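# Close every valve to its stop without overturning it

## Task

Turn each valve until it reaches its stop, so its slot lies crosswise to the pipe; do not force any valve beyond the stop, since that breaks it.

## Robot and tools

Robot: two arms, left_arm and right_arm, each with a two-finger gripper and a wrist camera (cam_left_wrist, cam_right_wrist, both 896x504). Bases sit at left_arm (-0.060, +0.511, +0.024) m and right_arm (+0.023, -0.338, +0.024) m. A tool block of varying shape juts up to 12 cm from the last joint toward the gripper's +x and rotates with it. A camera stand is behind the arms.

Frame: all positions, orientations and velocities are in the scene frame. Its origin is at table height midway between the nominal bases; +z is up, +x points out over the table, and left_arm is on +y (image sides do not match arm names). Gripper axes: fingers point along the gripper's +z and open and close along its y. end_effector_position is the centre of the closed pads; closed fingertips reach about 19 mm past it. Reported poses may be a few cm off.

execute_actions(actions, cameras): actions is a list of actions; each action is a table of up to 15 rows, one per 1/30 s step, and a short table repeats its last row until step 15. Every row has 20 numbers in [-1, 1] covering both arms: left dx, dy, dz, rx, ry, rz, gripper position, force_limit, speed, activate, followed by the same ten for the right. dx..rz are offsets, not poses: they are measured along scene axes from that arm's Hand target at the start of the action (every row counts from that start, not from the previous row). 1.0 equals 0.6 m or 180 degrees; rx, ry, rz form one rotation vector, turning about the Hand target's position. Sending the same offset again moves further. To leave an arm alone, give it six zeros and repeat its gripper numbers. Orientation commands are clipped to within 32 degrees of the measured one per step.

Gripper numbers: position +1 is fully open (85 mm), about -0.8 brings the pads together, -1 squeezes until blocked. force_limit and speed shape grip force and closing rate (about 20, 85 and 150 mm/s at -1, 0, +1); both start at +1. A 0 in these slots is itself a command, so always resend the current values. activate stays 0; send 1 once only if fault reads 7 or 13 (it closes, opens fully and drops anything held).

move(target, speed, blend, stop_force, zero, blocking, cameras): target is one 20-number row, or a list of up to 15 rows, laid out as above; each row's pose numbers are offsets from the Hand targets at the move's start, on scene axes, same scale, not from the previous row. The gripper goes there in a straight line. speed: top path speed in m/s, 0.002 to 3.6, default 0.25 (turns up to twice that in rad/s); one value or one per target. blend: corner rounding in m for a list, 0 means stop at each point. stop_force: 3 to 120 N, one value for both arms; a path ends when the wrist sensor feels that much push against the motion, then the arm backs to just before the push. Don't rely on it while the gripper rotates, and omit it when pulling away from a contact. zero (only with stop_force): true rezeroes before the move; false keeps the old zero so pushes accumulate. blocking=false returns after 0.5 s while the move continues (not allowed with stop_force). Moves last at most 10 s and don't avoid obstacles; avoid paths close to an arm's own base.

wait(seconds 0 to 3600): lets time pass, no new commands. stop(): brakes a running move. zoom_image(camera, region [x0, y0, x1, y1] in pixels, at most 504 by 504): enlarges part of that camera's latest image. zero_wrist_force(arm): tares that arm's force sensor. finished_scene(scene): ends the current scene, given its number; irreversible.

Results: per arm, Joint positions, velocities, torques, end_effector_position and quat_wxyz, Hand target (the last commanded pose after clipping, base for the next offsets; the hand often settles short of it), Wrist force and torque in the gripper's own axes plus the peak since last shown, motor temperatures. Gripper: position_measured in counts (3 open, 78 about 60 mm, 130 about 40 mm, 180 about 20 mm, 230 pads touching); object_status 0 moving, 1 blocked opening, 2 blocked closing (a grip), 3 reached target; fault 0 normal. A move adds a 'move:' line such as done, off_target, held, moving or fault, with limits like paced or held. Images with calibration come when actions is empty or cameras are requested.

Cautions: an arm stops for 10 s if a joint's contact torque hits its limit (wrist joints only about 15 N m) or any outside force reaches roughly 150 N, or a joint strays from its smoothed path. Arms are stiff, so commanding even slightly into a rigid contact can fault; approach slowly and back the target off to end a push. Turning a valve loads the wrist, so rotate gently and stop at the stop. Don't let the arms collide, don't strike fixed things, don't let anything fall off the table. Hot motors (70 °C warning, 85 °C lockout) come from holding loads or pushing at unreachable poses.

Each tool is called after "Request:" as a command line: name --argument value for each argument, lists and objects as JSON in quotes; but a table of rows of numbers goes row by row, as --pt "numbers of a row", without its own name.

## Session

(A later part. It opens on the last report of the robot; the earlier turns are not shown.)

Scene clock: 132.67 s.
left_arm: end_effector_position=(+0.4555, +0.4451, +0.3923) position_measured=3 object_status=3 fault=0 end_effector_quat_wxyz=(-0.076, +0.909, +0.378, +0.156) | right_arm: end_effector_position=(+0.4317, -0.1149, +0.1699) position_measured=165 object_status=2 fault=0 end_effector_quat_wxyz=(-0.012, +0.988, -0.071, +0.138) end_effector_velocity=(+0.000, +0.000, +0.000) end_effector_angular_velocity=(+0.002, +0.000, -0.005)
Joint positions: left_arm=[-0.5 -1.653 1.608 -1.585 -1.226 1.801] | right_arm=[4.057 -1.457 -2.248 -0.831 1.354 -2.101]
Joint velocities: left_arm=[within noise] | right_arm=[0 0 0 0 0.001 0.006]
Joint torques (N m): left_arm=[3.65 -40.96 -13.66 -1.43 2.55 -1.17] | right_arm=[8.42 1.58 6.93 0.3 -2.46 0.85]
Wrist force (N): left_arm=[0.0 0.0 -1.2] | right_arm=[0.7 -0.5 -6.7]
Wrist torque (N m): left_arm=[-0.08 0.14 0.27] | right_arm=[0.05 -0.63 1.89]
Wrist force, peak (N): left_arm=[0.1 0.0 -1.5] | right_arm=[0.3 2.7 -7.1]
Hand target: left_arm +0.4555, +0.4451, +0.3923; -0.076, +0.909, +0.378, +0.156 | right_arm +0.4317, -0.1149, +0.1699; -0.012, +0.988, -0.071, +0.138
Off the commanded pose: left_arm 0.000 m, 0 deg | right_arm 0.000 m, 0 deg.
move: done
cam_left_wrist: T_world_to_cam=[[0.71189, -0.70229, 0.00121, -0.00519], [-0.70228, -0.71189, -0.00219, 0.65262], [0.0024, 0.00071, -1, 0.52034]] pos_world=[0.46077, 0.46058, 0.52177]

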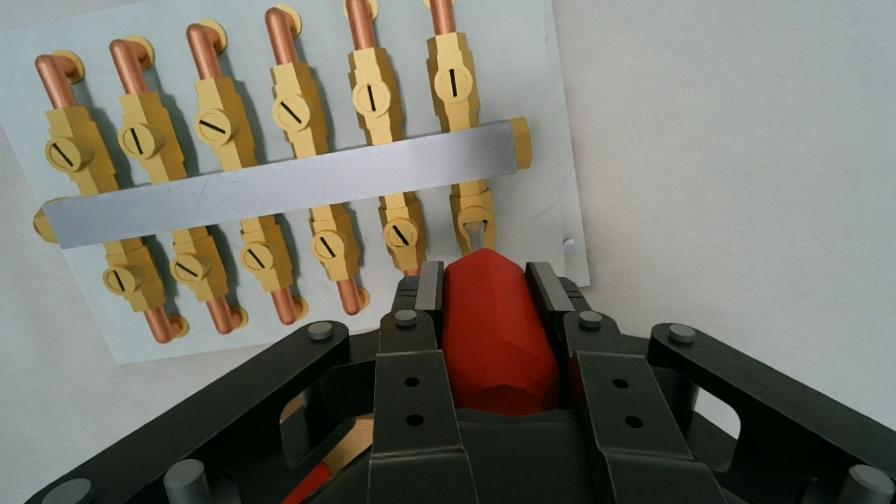

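Request:
zoom_image --camera "cam_left_wrist" --region '[20, 0, 260, 350]'

Request:
zoom_image --camera "cam_left_wrist" --region '[240, 0, 500, 290]'

Scaled by 1.440 from the camera's image (finer frame: 1280x720).

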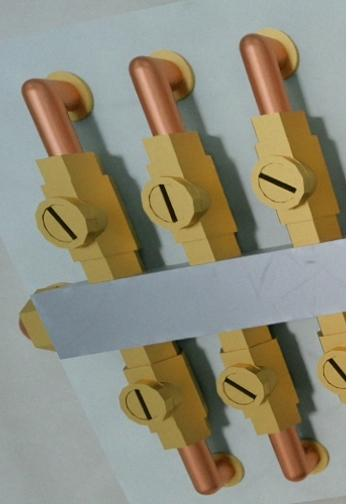

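Scaled by 1.738 from the camera's image (finer frame: 1280x720).

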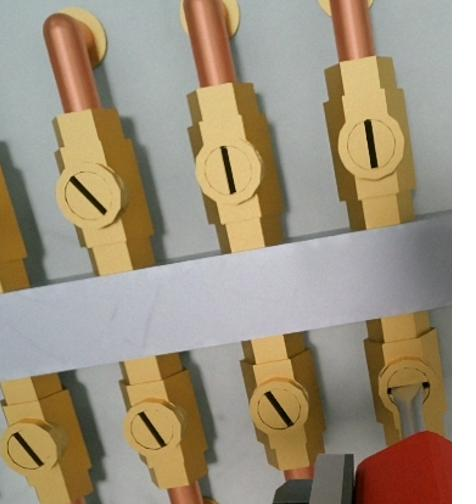

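Request:
move --pt "0 0 0 0 0 0 1 1 1 0 0 0 0 0.0038 0.0001 -0.0134 -0.97 1 -1 0" --pt "0 0 0 0 0 0 1 1 1 0 -0.0055 0 0.0192 0.0038 0.0001 -0.0134 -0.97 1 -1 0" --pt "0 0 0 0 0 0 1 1 1 0 -0.0042 0.0635 0.0135 0.0993 0.002 -0.3472 -0.97 1 -1 0" --speed 0.15 --cameras '["cam_left_wrist"]'

Request:
zoom_image --camera "cam_left_wrist" --region '[434, 190, 514, 260]'

Scene clock: 143.67 s.
left_arm: end_effector_position=(+0.4555, +0.4451, +0.3923) position_measured=3 object_status=3 fault=0 end_effector_quat_wxyz=(-0.076, +0.909, +0.378, +0.156) | right_arm: end_effector_position=(+0.4292, -0.0767, +0.1780) position_measured=165 object_status=2 fault=0 end_effector_quat_wxyz=(-0.085, +0.795, -0.591, +0.109)
Joint positions: left_arm=[-0.5 -1.653 1.608 -1.585 -1.226 1.801] | right_arm=[4.119 -1.495 -2.186 -0.868 1.345 -0.904]
Joint torques (N m): left_arm=[3.73 -40.72 -14.2 -1.47 2.59 -1.24] | right_arm=[4.82 23.47 23.88 2.66 -2.82 0.14]
Wrist force (N): left_arm=[-0.1 0.1 -0.7] | right_arm=[3.3 0.3 -1.5]
Wrist torque (N m): left_arm=[-0.06 0.14 0.27] | right_arm=[0.00 -0.59 -0.03]
Wrist force, peak (N): left_arm=[0.0 -0.3 -1.5] | right_arm=[7.9 -11.7 25.9]
Hand target: left_arm +0.4555, +0.4451, +0.3923; -0.076, +0.909, +0.378, +0.156 | right_arm +0.4292, -0.0768, +0.1780; -0.085, +0.795, -0.591, +0.109
Off the commanded pose: left_arm 0.000 m, 0 deg | right_arm 0.000 m, 0 deg.
move: done
cam_left_wrist: T_world_to_cam=[[0.71189, -0.70229, 0.00121, -0.00519], [-0.70228, -0.71189, -0.00219, 0.65262], [0.0024, 0.00071, -1, 0.52034]] pos_world=[0.46077, 0.46058, 0.52177]

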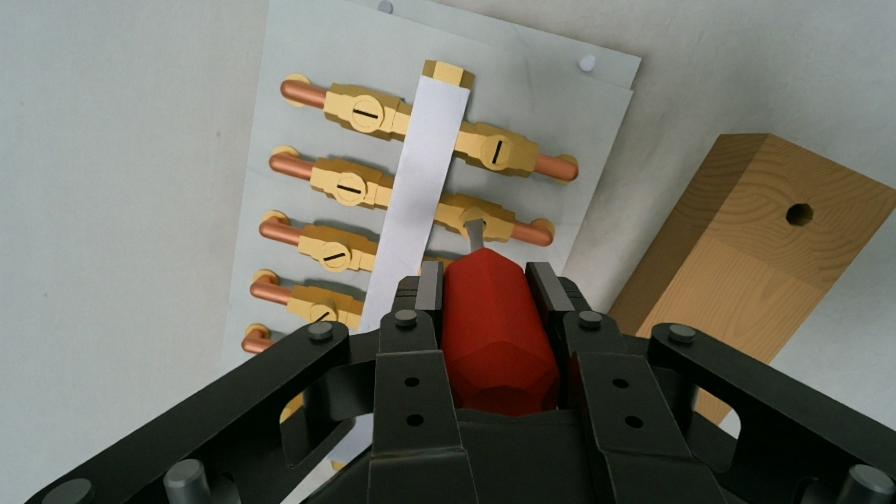

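Scaled by 6.300 from the camera's image (finer frame: 1280x720).

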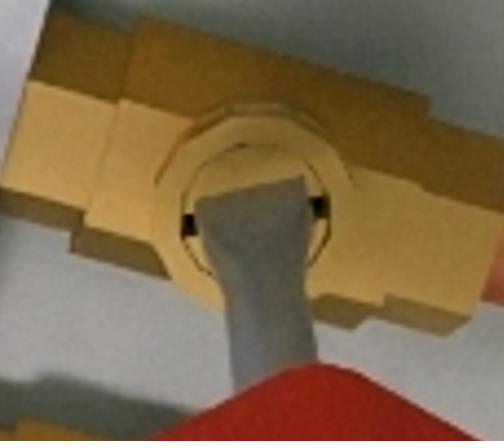

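Request:
move --target '[0,0,0,0,0,0,1,1,1,0,-0.0046,0,0.016,0.0069,0.0001,-0.024,-0.97,1,-1,0]' --speed 0.15 --cameras '["cam_left_wrist"]'

Request:
zoom_image --camera "cam_left_wrist" --region '[434, 190, 514, 260]'

Scene clock: 146.40 s.
left_arm: end_effector_position=(+0.4555, +0.4451, +0.3923) position_measured=3 object_status=3 fault=0 end_effector_quat_wxyz=(-0.076, +0.909, +0.378, +0.156) | right_arm: end_effector_position=(+0.4265, -0.0766, +0.1878) position_measured=165 object_status=2 fault=0 end_effector_quat_wxyz=(-0.089, +0.771, -0.621, +0.106)
Joint positions: left_arm=[-0.5 -1.653 1.608 -1.585 -1.226 1.801] | right_arm=[4.124 -1.475 -2.175 -0.9 1.344 -0.82]
Joint torques (N m): left_arm=[3.47 -41.31 -13.61 -1.55 2.56 -1.2] | right_arm=[3.4 5.13 8.36 6.42 -2.82 0.29]
Wrist force (N): left_arm=[0.2 -0.1 -1.5] | right_arm=[3.2 0.3 -0.8]
Wrist torque (N m): left_arm=[-0.10 0.11 0.26] | right_arm=[0.00 -0.55 -0.01]
Wrist force, peak (N): left_arm=[0.2 -0.1 -1.5] | right_arm=[3.7 0.3 -1.2]
Hand target: left_arm +0.4555, +0.4451, +0.3923; -0.076, +0.909, +0.378, +0.156 | right_arm +0.4264, -0.0768, +0.1876; -0.089, +0.771, -0.621, +0.106
Off the commanded pose: left_arm 0.000 m, 0 deg | right_arm 0.000 m, 0 deg.
move: done
cam_left_wrist: T_world_to_cam=[[0.71189, -0.70229, 0.00121, -0.00519], [-0.70228, -0.71189, -0.00219, 0.65262], [0.0024, 0.00071, -1, 0.52034]] pos_world=[0.46077, 0.46058, 0.52177]

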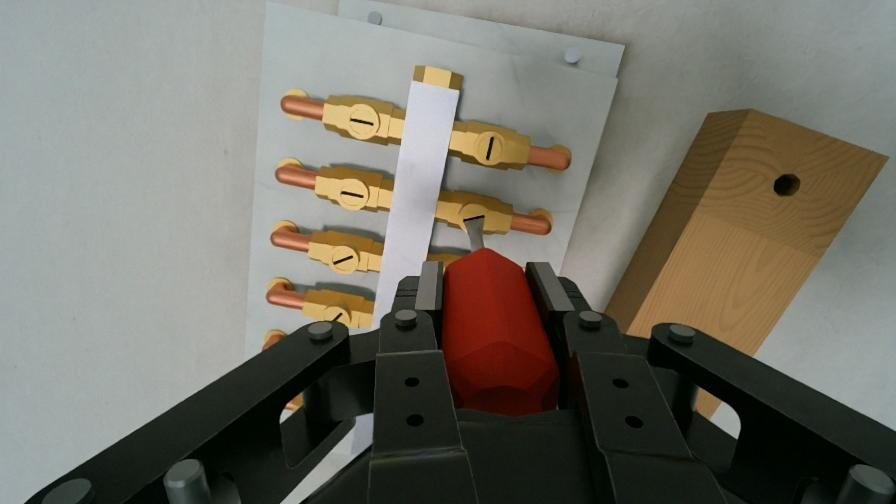

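Scaled by 6.300 from the camera's image (finer frame: 1280x720).

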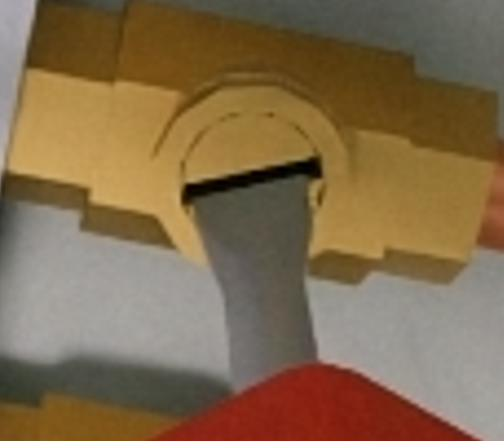

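Request:
zero_wrist_force --arm "right_arm"

Request:
move --target '[0,0,0,0,0,0,1,1,1,0,0.0055,0.0058,-0.0253,0,0,0,-0.97,1,-1,0]' --speed 0.08 --cameras '["cam_left_wrist"]'

Request:
zoom_image --camera "cam_left_wrist" --region '[456, 208, 492, 236]'

Wrist force sensor zeroed.

Scene clock: 148.93 s.
left_arm: end_effector_position=(+0.4555, +0.4451, +0.3923) position_measured=3 object_status=3 fault=0 end_effector_quat_wxyz=(-0.076, +0.909, +0.378, +0.156) | right_arm: end_effector_position=(+0.4297, -0.0734, +0.1723) position_measured=165 object_status=2 fault=0 end_effector_quat_wxyz=(-0.089, +0.771, -0.621, +0.106)
Joint positions: left_arm=[-0.5 -1.653 1.608 -1.585 -1.226 1.801] | right_arm=[4.122 -1.51 -2.189 -0.851 1.344 -0.822]
Joint torques (N m): left_arm=[2.96 -40.77 -13.96 -1.53 2.49 -1.19] | right_arm=[-2.06 31.08 30.54 0.11 2.14 -0.45]
Wrist force (N, zeroed by zero_wrist_force on right_arm): left_arm=[0.0 0.1 -1.1] | right_arm=[-1.4 -3.6 -7.4]
Wrist torque (N m, zeroed by zero_wrist_force on right_arm): left_arm=[-0.06 0.14 0.27] | right_arm=[0.35 -0.07 -0.01]
Wrist force, peak (N, zeroed by zero_wrist_force on right_arm): left_arm=[0.2 0.2 -1.4] | right_arm=[6.8 4.5 -40.4]
Hand target: left_arm +0.4555, +0.4451, +0.3923; -0.076, +0.909, +0.378, +0.156 | right_arm +0.4297, -0.0733, +0.1724; -0.089, +0.771, -0.621, +0.106
Off the commanded pose: left_arm 0.000 m, 0 deg | right_arm 0.000 m, 0 deg.
move: done
cam_left_wrist: T_world_to_cam=[[0.71189, -0.70229, 0.00121, -0.00519], [-0.70228, -0.71189, -0.00219, 0.65262], [0.0024, 0.00071, -1, 0.52034]] pos_world=[0.46077, 0.46058, 0.52177]

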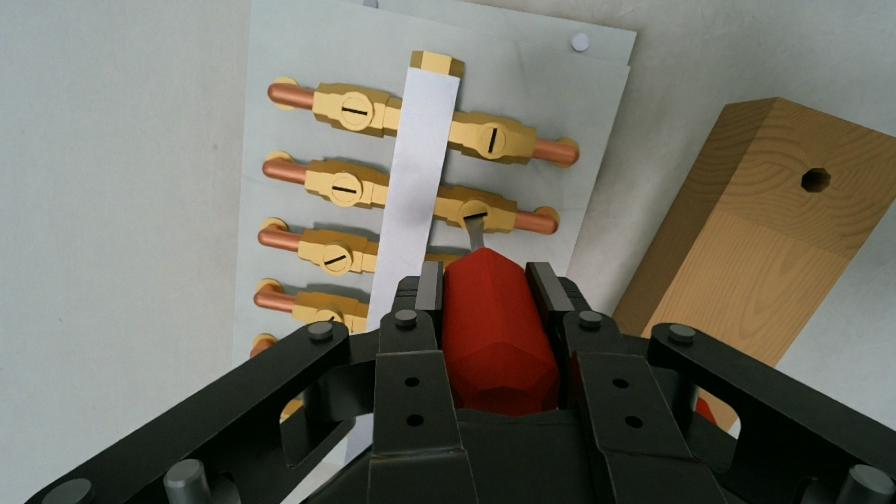

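Scaled by 14.000 from the camera's image (finer frame: 1280x720).

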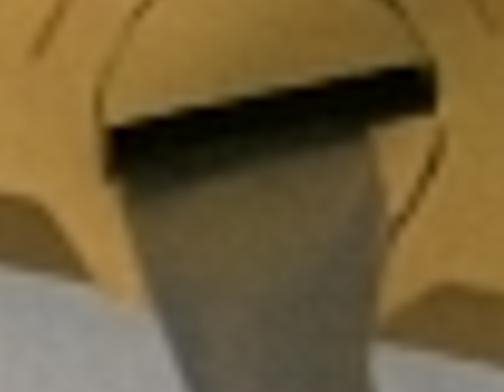

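Request:
move --target '[0,0,0,0,0,0,1,1,1,0,-0.0007,0,0.0024,0,0,0,-0.97,1,-1,0]' --speed 0.08 --cameras '["cam_left_wrist"]'

Request:
zoom_image --camera "cam_left_wrist" --region '[456, 208, 492, 236]'

Scene clock: 150.80 s.
left_arm: end_effector_position=(+0.4555, +0.4451, +0.3923) position_measured=3 object_status=3 fault=0 end_effector_quat_wxyz=(-0.076, +0.909, +0.378, +0.156) | right_arm: end_effector_position=(+0.4293, -0.0732, +0.1740) position_measured=165 object_status=2 fault=0 end_effector_quat_wxyz=(-0.089, +0.771, -0.621, +0.106)
Joint positions: left_arm=[-0.5 -1.653 1.608 -1.585 -1.226 1.801] | right_arm=[4.123 -1.507 -2.187 -0.856 1.344 -0.821]
Joint torques (N m): left_arm=[3.51 -41.39 -13.95 -1.49 2.44 -1.21] | right_arm=[4.78 4.84 22.82 6.22 -3.37 -0.17]
Wrist force (N, zeroed by zero_wrist_force on right_arm): left_arm=[0.0 0.2 -1.0] | right_arm=[-0.3 0.2 -0.4]
Wrist torque (N m, zeroed by zero_wrist_force on right_arm): left_arm=[-0.05 0.13 0.27] | right_arm=[0.02 0.05 0.01]
Wrist force, peak (N, zeroed by zero_wrist_force on right_arm): left_arm=[-0.1 0.0 -1.5] | right_arm=[-1.1 -3.5 -7.2]
Hand target: left_arm +0.4555, +0.4451, +0.3923; -0.076, +0.909, +0.378, +0.156 | right_arm +0.4293, -0.0733, +0.1739; -0.089, +0.771, -0.621, +0.106
Off the commanded pose: left_arm 0.000 m, 0 deg | right_arm 0.000 m, 0 deg.
move: done
cam_left_wrist: T_world_to_cam=[[0.71189, -0.70229, 0.00121, -0.00519], [-0.70228, -0.71189, -0.00219, 0.65262], [0.0024, 0.00071, -1, 0.52034]] pos_world=[0.46077, 0.46058, 0.52177]

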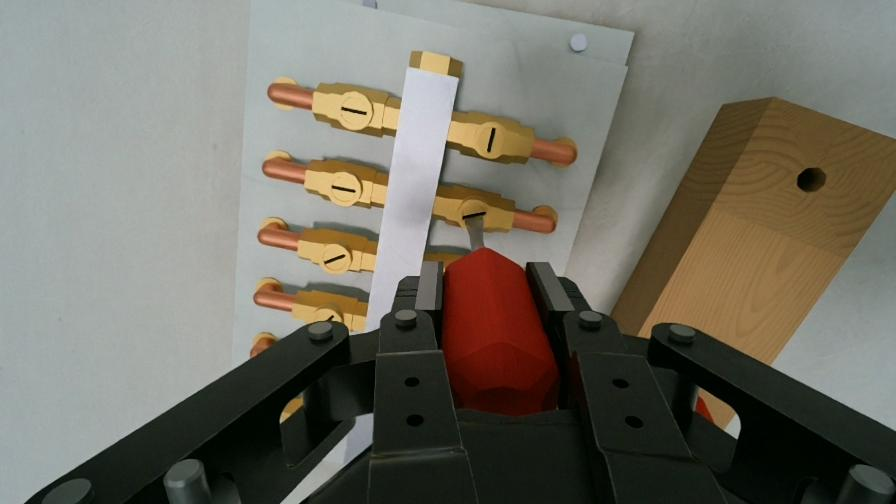

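Scaled by 14.000 from the camera's image (finer frame: 1280x720).

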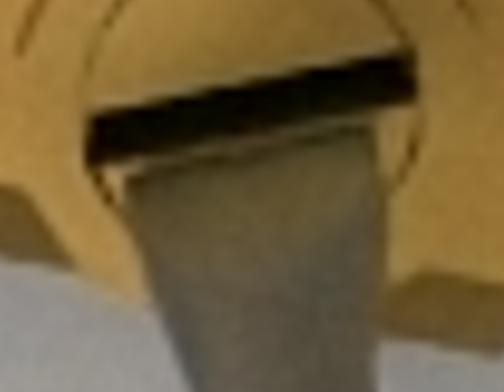

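Request:
move --target '[0,0,0,0,0,0,1,1,1,0,0.0012,-0.004,0.0003,0.0023,0,-0.008,-0.97,1,-1,0]' --speed 0.03 --cameras '["cam_left_wrist"]'

Request:
zoom_image --camera "cam_left_wrist" --region '[456, 208, 492, 236]'

Scene clock: 153.27 s.
left_arm: end_effector_position=(+0.4555, +0.4451, +0.3923) position_measured=3 object_status=3 fault=0 end_effector_quat_wxyz=(-0.076, +0.909, +0.378, +0.156) | right_arm: end_effector_position=(+0.4301, -0.0757, +0.1741) position_measured=165 object_status=2 fault=0 end_effector_quat_wxyz=(-0.091, +0.763, -0.632, +0.105) end_effector_velocity=(+0.000, +0.000, +0.001) end_effector_angular_velocity=(-0.001, -0.002, +0.004)
Joint positions: left_arm=[-0.5 -1.653 1.608 -1.585 -1.226 1.801] | right_arm=[4.118 -1.504 -2.19 -0.855 1.345 -0.799]
Joint velocities: left_arm=[within noise] | right_arm=[0 0.001 0 0 -0.001 -0.005]
Joint torques (N m): left_arm=[3.25 -41.05 -14.16 -1.5 2.52 -1.14] | right_arm=[-2.93 35.45 9.68 6.18 1.74 -2.05]
Wrist force (N, zeroed by zero_wrist_force on right_arm): left_arm=[0.1 -0.3 -1.0] | right_arm=[-0.4 0.1 -0.4]
Wrist torque (N m, zeroed by zero_wrist_force on right_arm): left_arm=[-0.15 0.12 0.26] | right_arm=[0.02 0.06 0.00]
Wrist force, peak (N, zeroed by zero_wrist_force on right_arm): left_arm=[0.2 -0.1 -1.6] | right_arm=[-0.7 0.3 -0.5]
Hand target: left_arm +0.4555, +0.4451, +0.3923; -0.076, +0.909, +0.378, +0.156 | right_arm +0.4300, -0.0757, +0.1741; -0.091, +0.763, -0.632, +0.105
Off the commanded pose: left_arm 0.000 m, 0 deg | right_arm 0.000 m, 0 deg.
move: done
cam_left_wrist: T_world_to_cam=[[0.71189, -0.70229, 0.00121, -0.00519], [-0.70228, -0.71189, -0.00219, 0.65262], [0.0024, 0.00071, -1, 0.52034]] pos_world=[0.46077, 0.46058, 0.52177]

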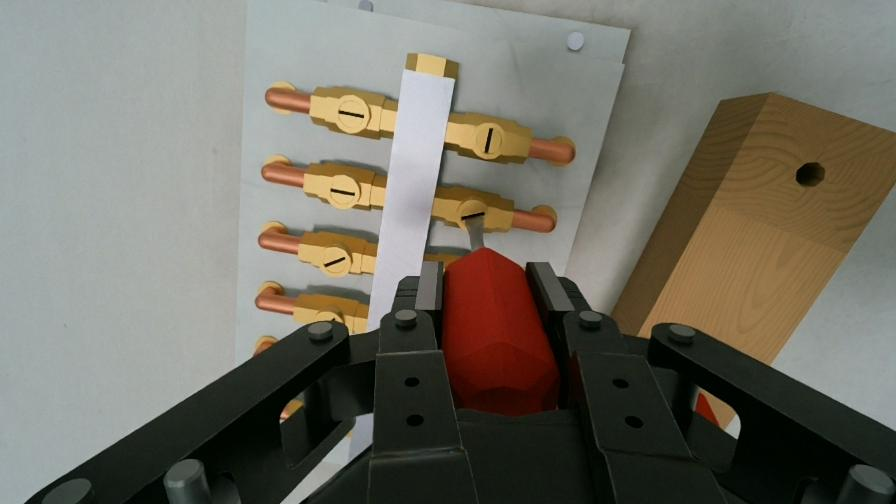

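Scaled by 14.000 from the camera's image (finer frame: 1280x720).

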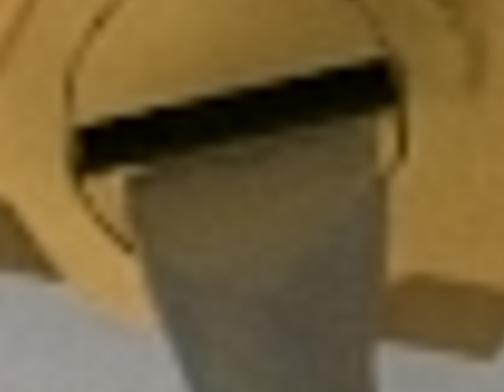

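Request:
move --target '[0,0,0,0,0,0,1,1,1,0,0.0018,-0.0033,0.0005,0,0,0,-0.97,1,-1,0]' --speed 0.03 --cameras '["cam_left_wrist"]'

Request:
zoom_image --camera "cam_left_wrist" --region '[456, 208, 492, 236]'

Scene clock: 154.67 s.
left_arm: end_effector_position=(+0.4555, +0.4451, +0.3923) position_measured=3 object_status=3 fault=0 end_effector_quat_wxyz=(-0.076, +0.909, +0.378, +0.156) | right_arm: end_effector_position=(+0.4312, -0.0777, +0.1744) position_measured=165 object_status=2 fault=0 end_effector_quat_wxyz=(-0.091, +0.763, -0.632, +0.105)
Joint positions: left_arm=[-0.5 -1.653 1.608 -1.585 -1.226 1.801] | right_arm=[4.113 -1.503 -2.19 -0.855 1.345 -0.805]
Joint torques (N m): left_arm=[2.76 -40.86 -13.87 -1.46 2.58 -1.08] | right_arm=[14.65 31.49 7 6.05 0.74 2.13]
Wrist force (N, zeroed by zero_wrist_force on right_arm): left_arm=[0.2 0.1 -0.9] | right_arm=[-0.5 0.4 -0.6]
Wrist torque (N m, zeroed by zero_wrist_force on right_arm): left_arm=[-0.07 0.11 0.26] | right_arm=[0.06 0.07 0.00]
Wrist force, peak (N, zeroed by zero_wrist_force on right_arm): left_arm=[0.2 0.1 -1.5] | right_arm=[-0.4 0.1 -0.7]
Hand target: left_arm +0.4555, +0.4451, +0.3923; -0.076, +0.909, +0.378, +0.156 | right_arm +0.4311, -0.0777, +0.1744; -0.091, +0.763, -0.632, +0.105
Off the commanded pose: left_arm 0.000 m, 0 deg | right_arm 0.000 m, 0 deg.
move: done
cam_left_wrist: T_world_to_cam=[[0.71189, -0.70229, 0.00121, -0.00519], [-0.70228, -0.71189, -0.00219, 0.65262], [0.0024, 0.00071, -1, 0.52034]] pos_world=[0.46077, 0.46058, 0.52177]

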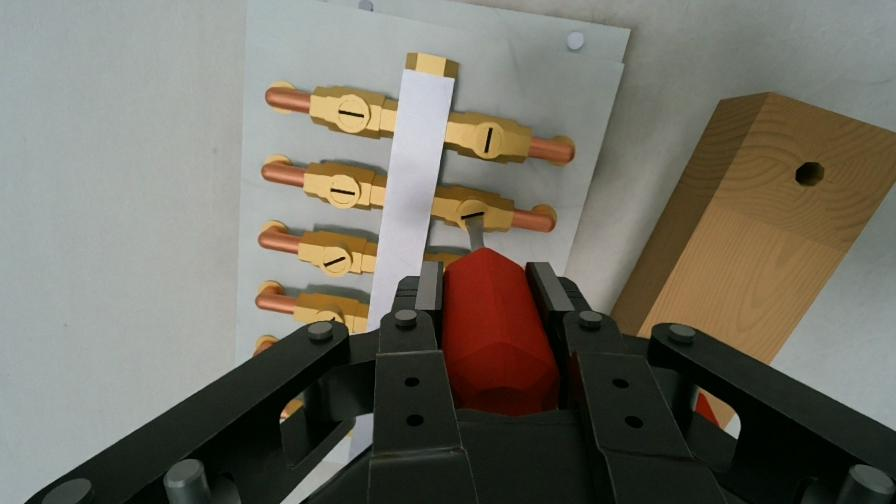

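Scaled by 14.000 from the camera's image (finer frame: 1280x720).

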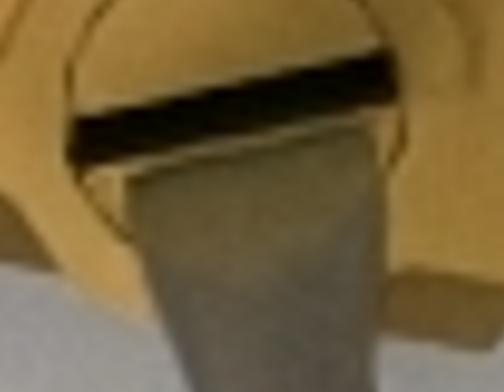

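Request:
wait --seconds 0.3 --cameras '["cam_left_wrist"]'

Request:
zoom_image --camera "cam_left_wrist" --region '[456, 208, 492, 236]'

Scene clock: 155.57 s.
left_arm: end_effector_position=(+0.4555, +0.4451, +0.3923) position_measured=3 object_status=3 fault=0 end_effector_quat_wxyz=(-0.076, +0.909, +0.378, +0.156) | right_arm: end_effector_position=(+0.4311, -0.0777, +0.1744) position_measured=165 object_status=2 fault=0 end_effector_quat_wxyz=(-0.091, +0.763, -0.632, +0.105)
Joint positions: left_arm=[-0.5 -1.653 1.608 -1.585 -1.226 1.801] | right_arm=[4.113 -1.503 -2.19 -0.855 1.345 -0.805]
Joint torques (N m): left_arm=[2.9 -41.35 -14.15 -1.55 2.5 -1.12] | right_arm=[15.42 19.01 6.79 5.8 -2.34 2.19]
Wrist force (N, zeroed by zero_wrist_force on right_arm): left_arm=[0.1 -0.1 -1.1] | right_arm=[-0.5 0.2 -0.4]
Wrist torque (N m, zeroed by zero_wrist_force on right_arm): left_arm=[-0.10 0.12 0.26] | right_arm=[0.03 0.08 0.01]
Wrist force, peak (N, zeroed by zero_wrist_force on right_arm): left_arm=[-0.1 -0.3 -1.5] | right_arm=[-0.5 0.3 -0.6]
Hand target: left_arm +0.4555, +0.4451, +0.3923; -0.076, +0.909, +0.378, +0.156 | right_arm +0.4311, -0.0777, +0.1744; -0.091, +0.763, -0.632, +0.105
Tool commands: left_gripper/position=+1.0 left_gripper/force_limit=+1.0 left_gripper/speed=+1.0 left_gripper/activate=+0.0 right_gripper/position=-0.97 right_gripper/force_limit=+1.0 right_gripper/speed=-1.0 right_gripper/activate=+0.0
Off the commanded pose: left_arm 0.000 m, 0 deg | right_arm 0.000 m, 0 deg.
wait: 0.30 s; at rest from the start
cam_left_wrist: T_world_to_cam=[[0.71189, -0.70229, 0.00121, -0.00519], [-0.70228, -0.71189, -0.00219, 0.65262], [0.0024, 0.00071, -1, 0.52034]] pos_world=[0.46077, 0.46058, 0.52177]

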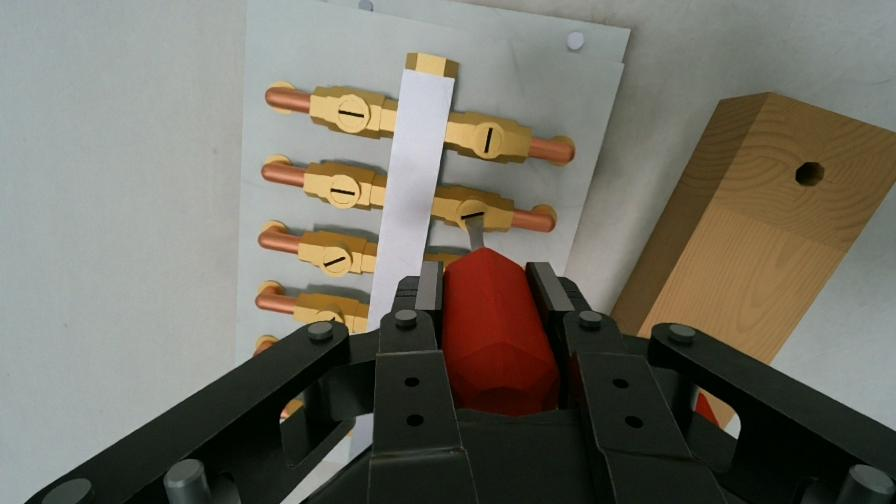

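Scaled by 14.000 from the camera's image (finer frame: 1280x720).

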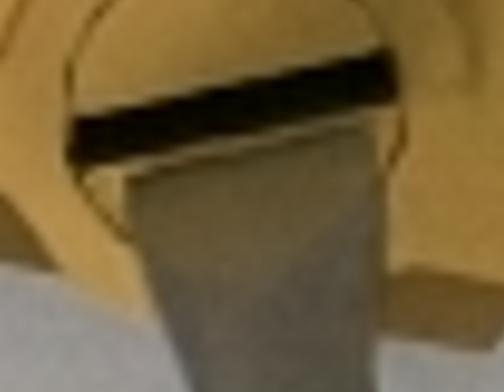

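Request:
move --target '[0,0,0,0,0,0,1,1,1,0,0.0008,-0.0025,0.0002,0,0,0,-0.97,1,-1,0]' --speed 0.03 --cameras '["cam_left_wrist"]'

Request:
zoom_image --camera "cam_left_wrist" --region '[456, 208, 492, 236]'

Scene clock: 158.03 s.
left_arm: end_effector_position=(+0.4555, +0.4451, +0.3923) position_measured=3 object_status=3 fault=0 end_effector_quat_wxyz=(-0.076, +0.909, +0.378, +0.156) | right_arm: end_effector_position=(+0.4316, -0.0792, +0.1744) position_measured=165 object_status=2 fault=0 end_effector_quat_wxyz=(-0.091, +0.763, -0.631, +0.105)
Joint positions: left_arm=[-0.5 -1.653 1.608 -1.585 -1.226 1.801] | right_arm=[4.11 -1.502 -2.191 -0.854 1.346 -0.808]
Joint torques (N m): left_arm=[2.83 -41.46 -14.16 -1.62 2.47 -1.22] | right_arm=[0.64 38.06 20.92 6.05 1.89 2.14]
Wrist force (N, zeroed by zero_wrist_force on right_arm): left_arm=[-0.2 0.0 -1.0] | right_arm=[-0.1 0.0 -0.8]
Wrist torque (N m, zeroed by zero_wrist_force on right_arm): left_arm=[-0.08 0.17 0.27] | right_arm=[0.00 0.02 0.01]
Wrist force, peak (N, zeroed by zero_wrist_force on right_arm): left_arm=[-0.2 -0.2 -1.4] | right_arm=[-1.3 0.3 -0.6]
Hand target: left_arm +0.4555, +0.4451, +0.3923; -0.076, +0.909, +0.378, +0.156 | right_arm +0.4316, -0.0792, +0.1745; -0.091, +0.763, -0.632, +0.105
Off the commanded pose: left_arm 0.000 m, 0 deg | right_arm 0.000 m, 0 deg.
move: done
cam_left_wrist: T_world_to_cam=[[0.71189, -0.70229, 0.00121, -0.00519], [-0.70228, -0.71189, -0.00219, 0.65262], [0.0024, 0.00071, -1, 0.52034]] pos_world=[0.46077, 0.46058, 0.52177]

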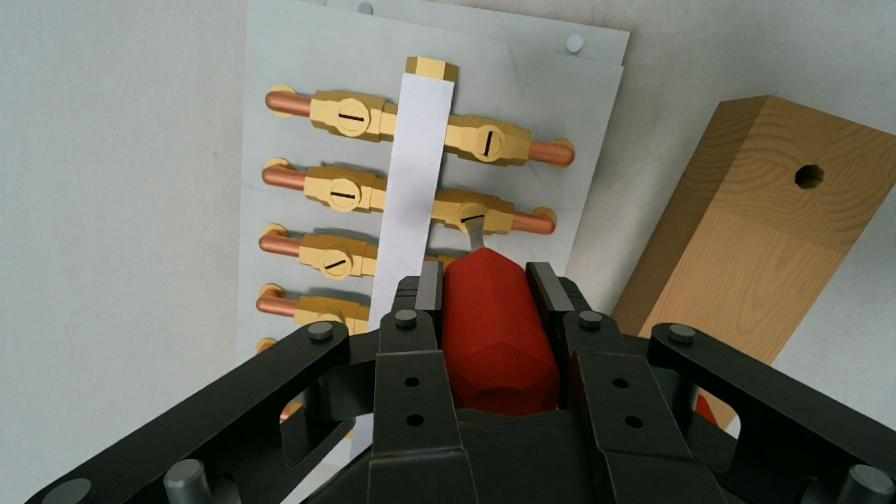

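Scaled by 14.000 from the camera's image (finer frame: 1280x720).

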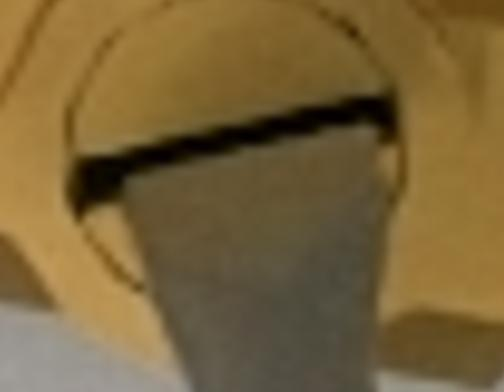

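Request:
move --target '[0,0,0,0,0,0,1,1,1,0,0.0015,-0.0013,0.0004,0,0,0,-0.97,1,-1,0]' --speed 0.03 --cameras '["cam_left_wrist"]'

Request:
zoom_image --camera "cam_left_wrist" --region '[456, 208, 492, 236]'

Request:
move --target '[0,0,0,0,0,0,1,1,1,0,0.0028,0,-0.0112,0,0,0,-0.97,1,-1,0]' --speed 0.01 --stop_force 10 --cameras '["cam_left_wrist"]'

Request:
zoom_image --camera "cam_left_wrist" --region '[456, 208, 492, 236]'

Scene clock: 159.83 s.
left_arm: end_effector_position=(+0.4555, +0.4451, +0.3923) position_measured=3 object_status=3 fault=0 end_effector_quat_wxyz=(-0.076, +0.909, +0.378, +0.156) | right_arm: end_effector_position=(+0.4325, -0.0799, +0.1748) position_measured=165 object_status=2 fault=0 end_effector_quat_wxyz=(-0.091, +0.763, -0.631, +0.105)
Joint positions: left_arm=[-0.5 -1.653 1.608 -1.585 -1.226 1.801] | right_arm=[4.107 -1.502 -2.19 -0.854 1.346 -0.811]
Joint torques (N m): left_arm=[2.1 -41.52 -14.36 -1.6 2.5 -1.14] | right_arm=[-0.29 4.51 26.96 6.44 0.94 2.14]
Wrist force (N, zeroed by zero_wrist_force on right_arm): left_arm=[-0.1 -0.2 -1.0] | right_arm=[-0.4 0.0 -0.4]
Wrist torque (N m, zeroed by zero_wrist_force on right_arm): left_arm=[-0.10 0.14 0.27] | right_arm=[0.00 0.06 0.00]
Wrist force, peak (N, zeroed by zero_wrist_force on right_arm): left_arm=[-0.1 -0.1 -1.6] | right_arm=[-0.4 0.4 -0.7]
Hand target: left_arm +0.4555, +0.4451, +0.3923; -0.076, +0.909, +0.378, +0.156 | right_arm +0.4325, -0.0799, +0.1747; -0.091, +0.763, -0.632, +0.105
Off the commanded pose: left_arm 0.000 m, 0 deg | right_arm 0.000 m, 0 deg.
move: done
cam_left_wrist: T_world_to_cam=[[0.71189, -0.70229, 0.00121, -0.00519], [-0.70228, -0.71189, -0.00219, 0.65262], [0.0024, 0.00071, -1, 0.52034]] pos_world=[0.46077, 0.46058, 0.52177]

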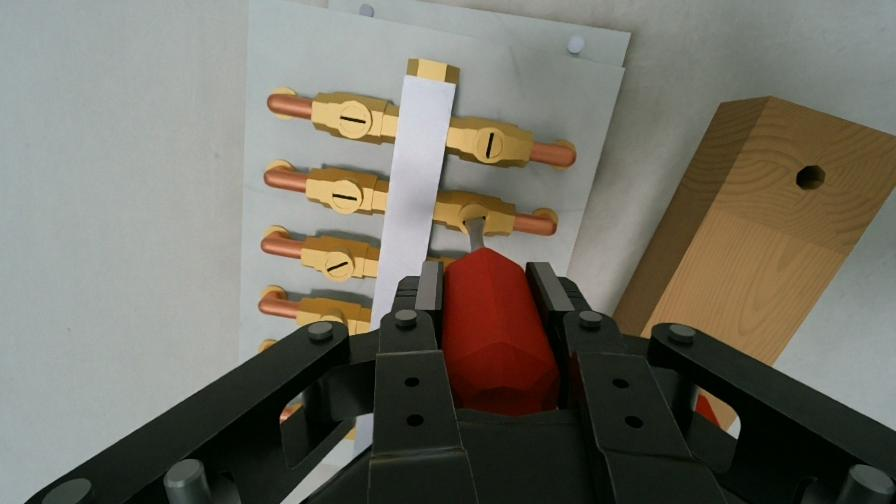

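Scaled by 14.000 from the camera's image (finer frame: 1280x720).

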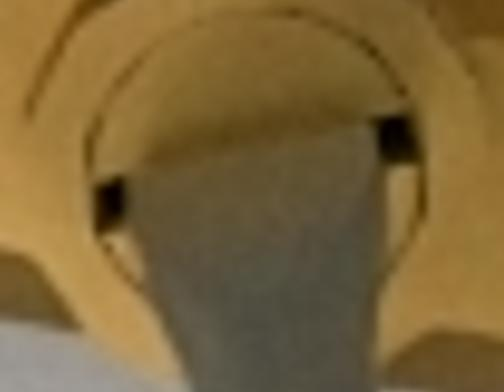

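Scene clock: 161.27 s.
left_arm: end_effector_position=(+0.4555, +0.4451, +0.3923) position_measured=3 object_status=3 fault=0 end_effector_quat_wxyz=(-0.076, +0.909, +0.378, +0.156) | right_arm: end_effector_position=(+0.4331, -0.0799, +0.1725) position_measured=165 object_status=2 fault=0 end_effector_quat_wxyz=(-0.091, +0.763, -0.632, +0.105)
Joint positions: left_arm=[-0.5 -1.653 1.608 -1.585 -1.226 1.801] | right_arm=[4.106 -1.507 -2.193 -0.847 1.347 -0.812]
Joint torques (N m): left_arm=[2.65 -40.92 -14.45 -1.67 2.48 -1.21] | right_arm=[15.99 30.3 32.36 0.35 -3.35 2.09]
Wrist force (N, zeroed by zero_wrist_force on right_arm): left_arm=[0.2 -0.2 -1.0] | right_arm=[1.6 1.8 -14.8]
Wrist torque (N m, zeroed by zero_wrist_force on right_arm): left_arm=[-0.12 0.11 0.27] | right_arm=[-0.30 0.23 0.02]
Wrist force, peak (N, zeroed by zero_wrist_force on right_arm): left_arm=[0.1 -0.3 -1.6] | right_arm=[4.4 8.8 -31.4]
Hand target: left_arm +0.4555, +0.4451, +0.3923; -0.076, +0.909, +0.378, +0.156 | right_arm +0.4331, -0.0799, +0.1725; -0.091, +0.763, -0.632, +0.105 (not the last commanded pose)
Off the commanded pose: left_arm 0.000 m, 0 deg | right_arm 0.005 m, 0 deg.
move: contact (right_arm)
cam_left_wrist: T_world_to_cam=[[0.71189, -0.70229, 0.00121, -0.00519], [-0.70228, -0.71189, -0.00219, 0.65262], [0.0024, 0.00071, -1, 0.52034]] pos_world=[0.46077, 0.46058, 0.52177]

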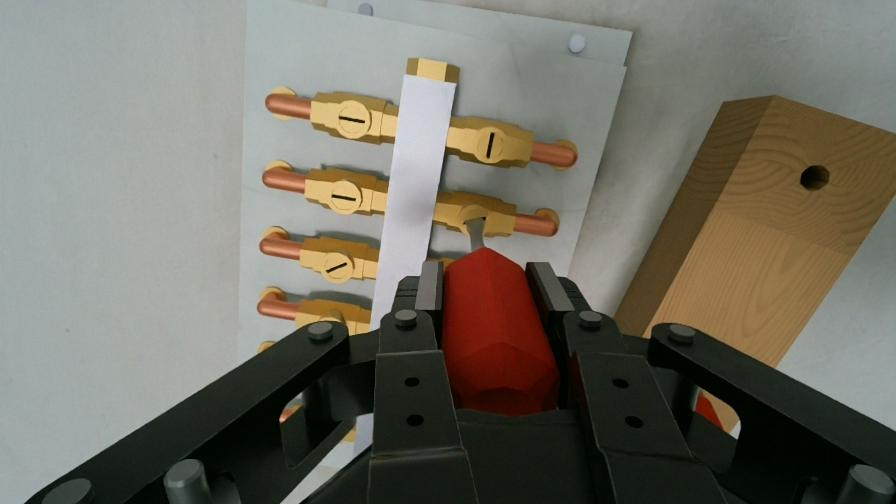

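Scaled by 14.000 from the camera's image (finer frame: 1280x720).

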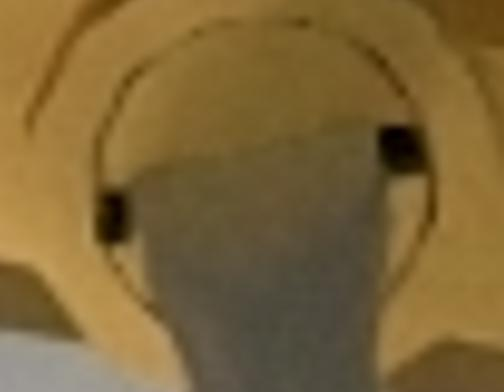

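Request:
move --pt "0 0 0 0 0 0 1 1 1 0 -0.0011 0 0.0038 0 0 0 -0.97 1 -1 0" --pt "0 0 0 0 0 0 1 1 1 0 -0.0011 0.012 0.0038 0 0 0 -0.97 1 -1 0" --pt "0 0 0 0 0 0 1 1 1 0 -0.0011 0.0008 0.0038 0 0 0 -0.97 1 -1 0" --speed 0.04 --cameras '["cam_left_wrist"]'

Request:
zoom_image --camera "cam_left_wrist" --region '[456, 208, 492, 236]'

Scene clock: 163.97 s.
left_arm: end_effector_position=(+0.4555, +0.4451, +0.3923) position_measured=3 object_status=3 fault=0 end_effector_quat_wxyz=(-0.076, +0.909, +0.378, +0.156) | right_arm: end_effector_position=(+0.4324, -0.0797, +0.1748) position_measured=165 object_status=2 fault=0 end_effector_quat_wxyz=(-0.091, +0.763, -0.631, +0.105) end_effector_velocity=(+0.000, +0.002, +0.000) end_effector_angular_velocity=(+0.000, +0.000, -0.003)
Joint positions: left_arm=[-0.5 -1.653 1.608 -1.585 -1.226 1.801] | right_arm=[4.108 -1.502 -2.19 -0.854 1.346 -0.81]
Joint velocities: left_arm=[within noise] | right_arm=[0.002 -0.003 0.002 0 0 0.005]
Joint torques (N m): left_arm=[2.37 -40.71 -14.27 -1.69 2.47 -1.27] | right_arm=[15.64 4.57 36.16 5.61 1.31 2.07]
Wrist force (N, zeroed by zero_wrist_force on right_arm): left_arm=[-0.2 0.0 -1.1] | right_arm=[-0.1 -0.6 -0.6]
Wrist torque (N m, zeroed by zero_wrist_force on right_arm): left_arm=[-0.08 0.17 0.27] | right_arm=[-0.09 0.01 0.00]
Wrist force, peak (N, zeroed by zero_wrist_force on right_arm): left_arm=[-0.1 0.0 -1.5] | right_arm=[2.1 1.8 -15.0]
Hand target: left_arm +0.4555, +0.4451, +0.3923; -0.076, +0.909, +0.378, +0.156 | right_arm +0.4324, -0.0794, +0.1748; -0.091, +0.763, -0.632, +0.105
Off the commanded pose: left_arm 0.000 m, 0 deg | right_arm 0.000 m, 0 deg.
move: done
cam_left_wrist: T_world_to_cam=[[0.71189, -0.70229, 0.00121, -0.00519], [-0.70228, -0.71189, -0.00219, 0.65262], [0.0024, 0.00071, -1, 0.52034]] pos_world=[0.46077, 0.46058, 0.52177]

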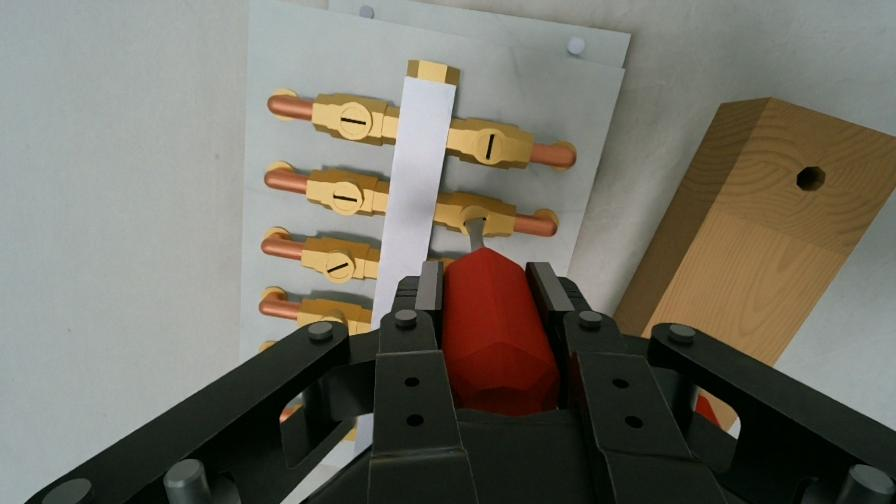

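Scaled by 14.000 from the camera's image (finer frame: 1280x720).

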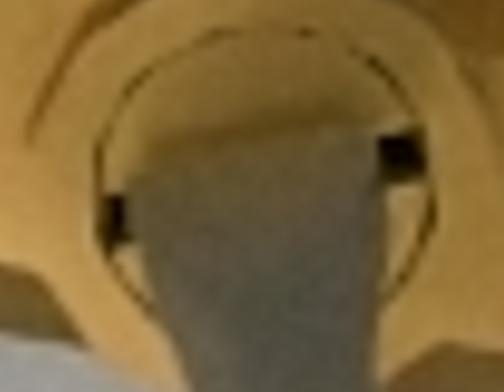

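Request:
move --pt "0 0 0 0 0 0 1 1 1 0 0 0.012 0 0 0 0 -0.97 1 -1 0" --pt "0 0 0 0 0 0 1 1 1 0 0 0.0016 0 0 0 0 -0.97 1 -1 0" --speed 0.04 --cameras '["cam_left_wrist"]'

Request:
zoom_image --camera "cam_left_wrist" --region '[456, 208, 492, 236]'

Scene clock: 166.07 s.
left_arm: end_effector_position=(+0.4555, +0.4451, +0.3923) position_measured=3 object_status=3 fault=0 end_effector_quat_wxyz=(-0.076, +0.909, +0.378, +0.156) | right_arm: end_effector_position=(+0.4324, -0.0787, +0.1748) position_measured=165 object_status=2 fault=0 end_effector_quat_wxyz=(-0.091, +0.763, -0.631, +0.105) end_effector_velocity=(+0.000, +0.001, +0.000) end_effector_angular_velocity=(+0.001, +0.001, -0.003)
Joint positions: left_arm=[-0.5 -1.653 1.608 -1.585 -1.226 1.801] | right_arm=[4.109 -1.504 -2.189 -0.855 1.346 -0.809]
Joint velocities: left_arm=[within noise] | right_arm=[0.002 -0.002 0.001 0 0 0.005]
Joint torques (N m): left_arm=[2.52 -40.74 -14.78 -1.68 2.47 -1.16] | right_arm=[15.47 4.87 35.68 5.64 1.49 2.1]
Wrist force (N, zeroed by zero_wrist_force on right_arm): left_arm=[0.0 -0.2 -1.3] | right_arm=[-0.2 -0.6 -0.5]
Wrist torque (N m, zeroed by zero_wrist_force on right_arm): left_arm=[-0.12 0.14 0.26] | right_arm=[-0.10 0.03 0.00]
Wrist force, peak (N, zeroed by zero_wrist_force on right_arm): left_arm=[0.5 0.1 -1.4] | right_arm=[-0.5 -1.2 -0.5]
Hand target: left_arm +0.4555, +0.4451, +0.3923; -0.076, +0.909, +0.378, +0.156 | right_arm +0.4324, -0.0784, +0.1748; -0.091, +0.763, -0.632, +0.105
Off the commanded pose: left_arm 0.000 m, 0 deg | right_arm 0.000 m, 0 deg.
move: done
cam_left_wrist: T_world_to_cam=[[0.71189, -0.70229, 0.00121, -0.00519], [-0.70228, -0.71189, -0.00219, 0.65262], [0.0024, 0.00071, -1, 0.52034]] pos_world=[0.46077, 0.46058, 0.52177]

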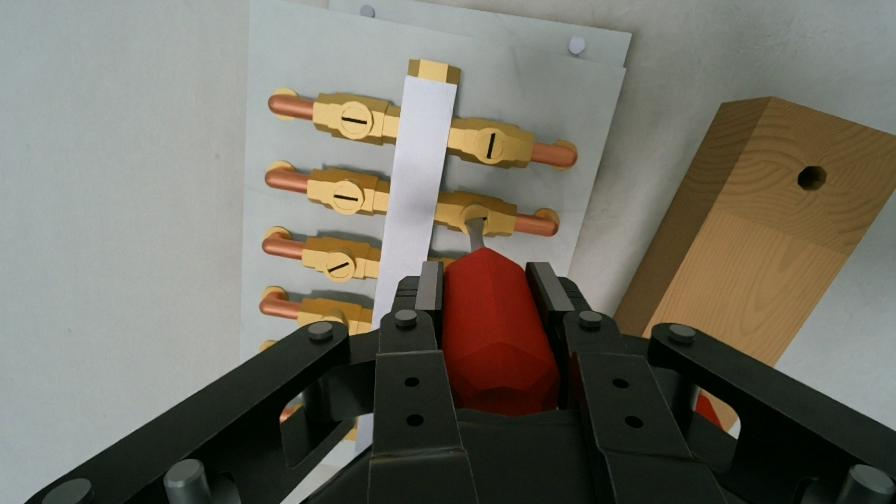

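Scaled by 14.000 from the camera's image (finer frame: 1280x720).

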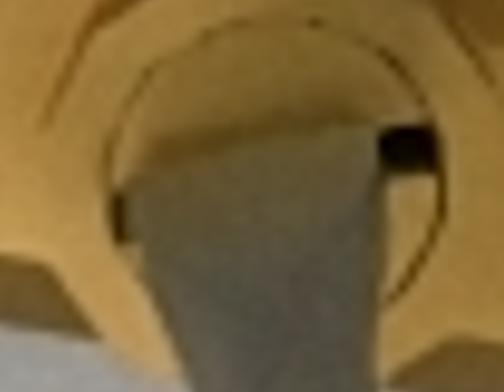

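Request:
move --target '[0,0,0,0,0,0,1,1,1,0,0.0028,0,-0.0112,0,0,0,-0.97,1,-1,0]' --speed 0.01 --stop_force 6

Request:
move --target '[0,0,0,0,0,0,1,1,1,0,0,0.012,0,0,0,0,-0.97,1,-1,0]' --speed 0.005 --stop_force 10 --cameras '["cam_left_wrist"]'

Request:
zoom_image --camera "cam_left_wrist" --region '[456, 208, 492, 236]'

Scene clock: 168.90 s.
left_arm: end_effector_position=(+0.4555, +0.4451, +0.3923) position_measured=3 object_status=3 fault=0 end_effector_quat_wxyz=(-0.076, +0.909, +0.378, +0.156) | right_arm: end_effector_position=(+0.4329, -0.0783, +0.1729) position_measured=165 object_status=2 fault=0 end_effector_quat_wxyz=(-0.091, +0.763, -0.631, +0.105)
Joint positions: left_arm=[-0.5 -1.653 1.608 -1.585 -1.226 1.801] | right_arm=[4.109 -1.508 -2.19 -0.848 1.346 -0.81]
Joint torques (N m): left_arm=[2.12 -40.72 -14.76 -1.74 2.48 -1.22] | right_arm=[15.82 36.22 35.92 0.62 1.46 2.11]
Wrist force (N, zeroed by zero_wrist_force on right_arm): left_arm=[0.1 -0.3 -1.2] | right_arm=[1.5 -1.3 -3.7]
Wrist torque (N m, zeroed by zero_wrist_force on right_arm): left_arm=[-0.13 0.12 0.27] | right_arm=[-0.06 0.13 0.01]
Wrist force, peak (N, zeroed by zero_wrist_force on right_arm): left_arm=[0.4 -0.1 -1.4] | right_arm=[3.9 4.3 -20.3]
Hand target: left_arm +0.4555, +0.4451, +0.3923; -0.076, +0.909, +0.378, +0.156 | right_arm +0.4329, -0.0783, +0.1729; -0.091, +0.763, -0.631, +0.105 (not the last commanded pose)
Off the commanded pose: left_arm 0.000 m, 0 deg | right_arm 0.005 m, 0 deg.
move: contact (right_arm)

Scene clock: 171.13 s.
left_arm: end_effector_position=(+0.4555, +0.4451, +0.3923) position_measured=3 object_status=3 fault=0 end_effector_quat_wxyz=(-0.076, +0.909, +0.378, +0.156) | right_arm: end_effector_position=(+0.4329, -0.0730, +0.1729) position_measured=165 object_status=2 fault=0 end_effector_quat_wxyz=(-0.091, +0.763, -0.631, +0.105)
Joint positions: left_arm=[-0.5 -1.653 1.608 -1.585 -1.226 1.801] | right_arm=[4.116 -1.516 -2.182 -0.85 1.345 -0.802]
Joint torques (N m): left_arm=[1.9 -41.19 -14.28 -1.65 2.49 -1.19] | right_arm=[-11.44 37.27 11.81 8.71 -2.12 -2.06]
Wrist force (N, zeroed by zero_wrist_force on right_arm): left_arm=[-0.4 -0.1 -1.0] | right_arm=[7.5 16.4 -10.8]
Wrist torque (N m, zeroed by zero_wrist_force on right_arm): left_arm=[-0.10 0.19 0.26] | right_arm=[-1.68 0.59 0.05]
Wrist force, peak (N, zeroed by zero_wrist_force on right_arm): left_arm=[0.2 0.0 -1.5] | right_arm=[8.1 19.5 -15.2]
Hand target: left_arm +0.4555, +0.4451, +0.3923; -0.076, +0.909, +0.378, +0.156 | right_arm +0.4329, -0.0730, +0.1729; -0.091, +0.763, -0.631, +0.105 (not the last commanded pose)
Off the commanded pose: left_arm 0.000 m, 0 deg | right_arm 0.002 m, 0 deg.
move: contact (right_arm)
cam_left_wrist: T_world_to_cam=[[0.71189, -0.70229, 0.00121, -0.00519], [-0.70228, -0.71189, -0.00219, 0.65262], [0.0024, 0.00071, -1, 0.52034]] pos_world=[0.46077, 0.46058, 0.52177]

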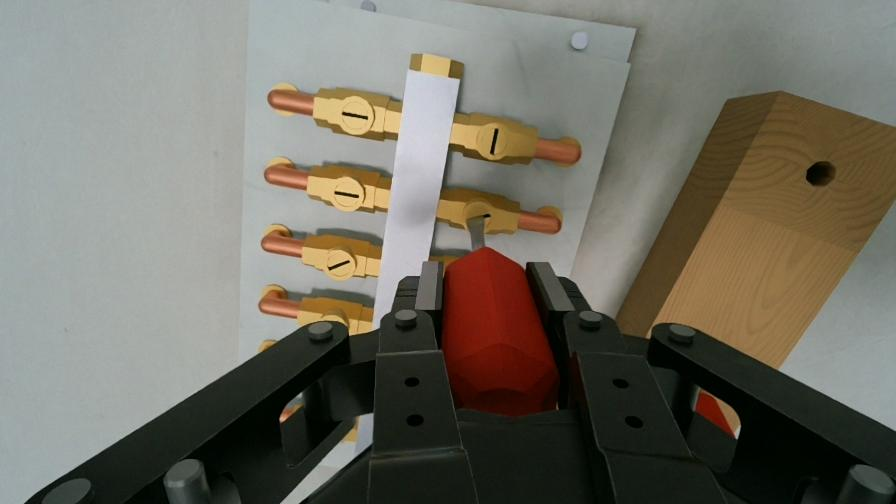

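Scaled by 14.000 from the camera's image (finer frame: 1280x720).

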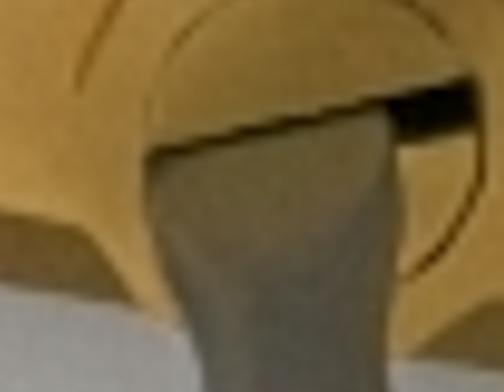

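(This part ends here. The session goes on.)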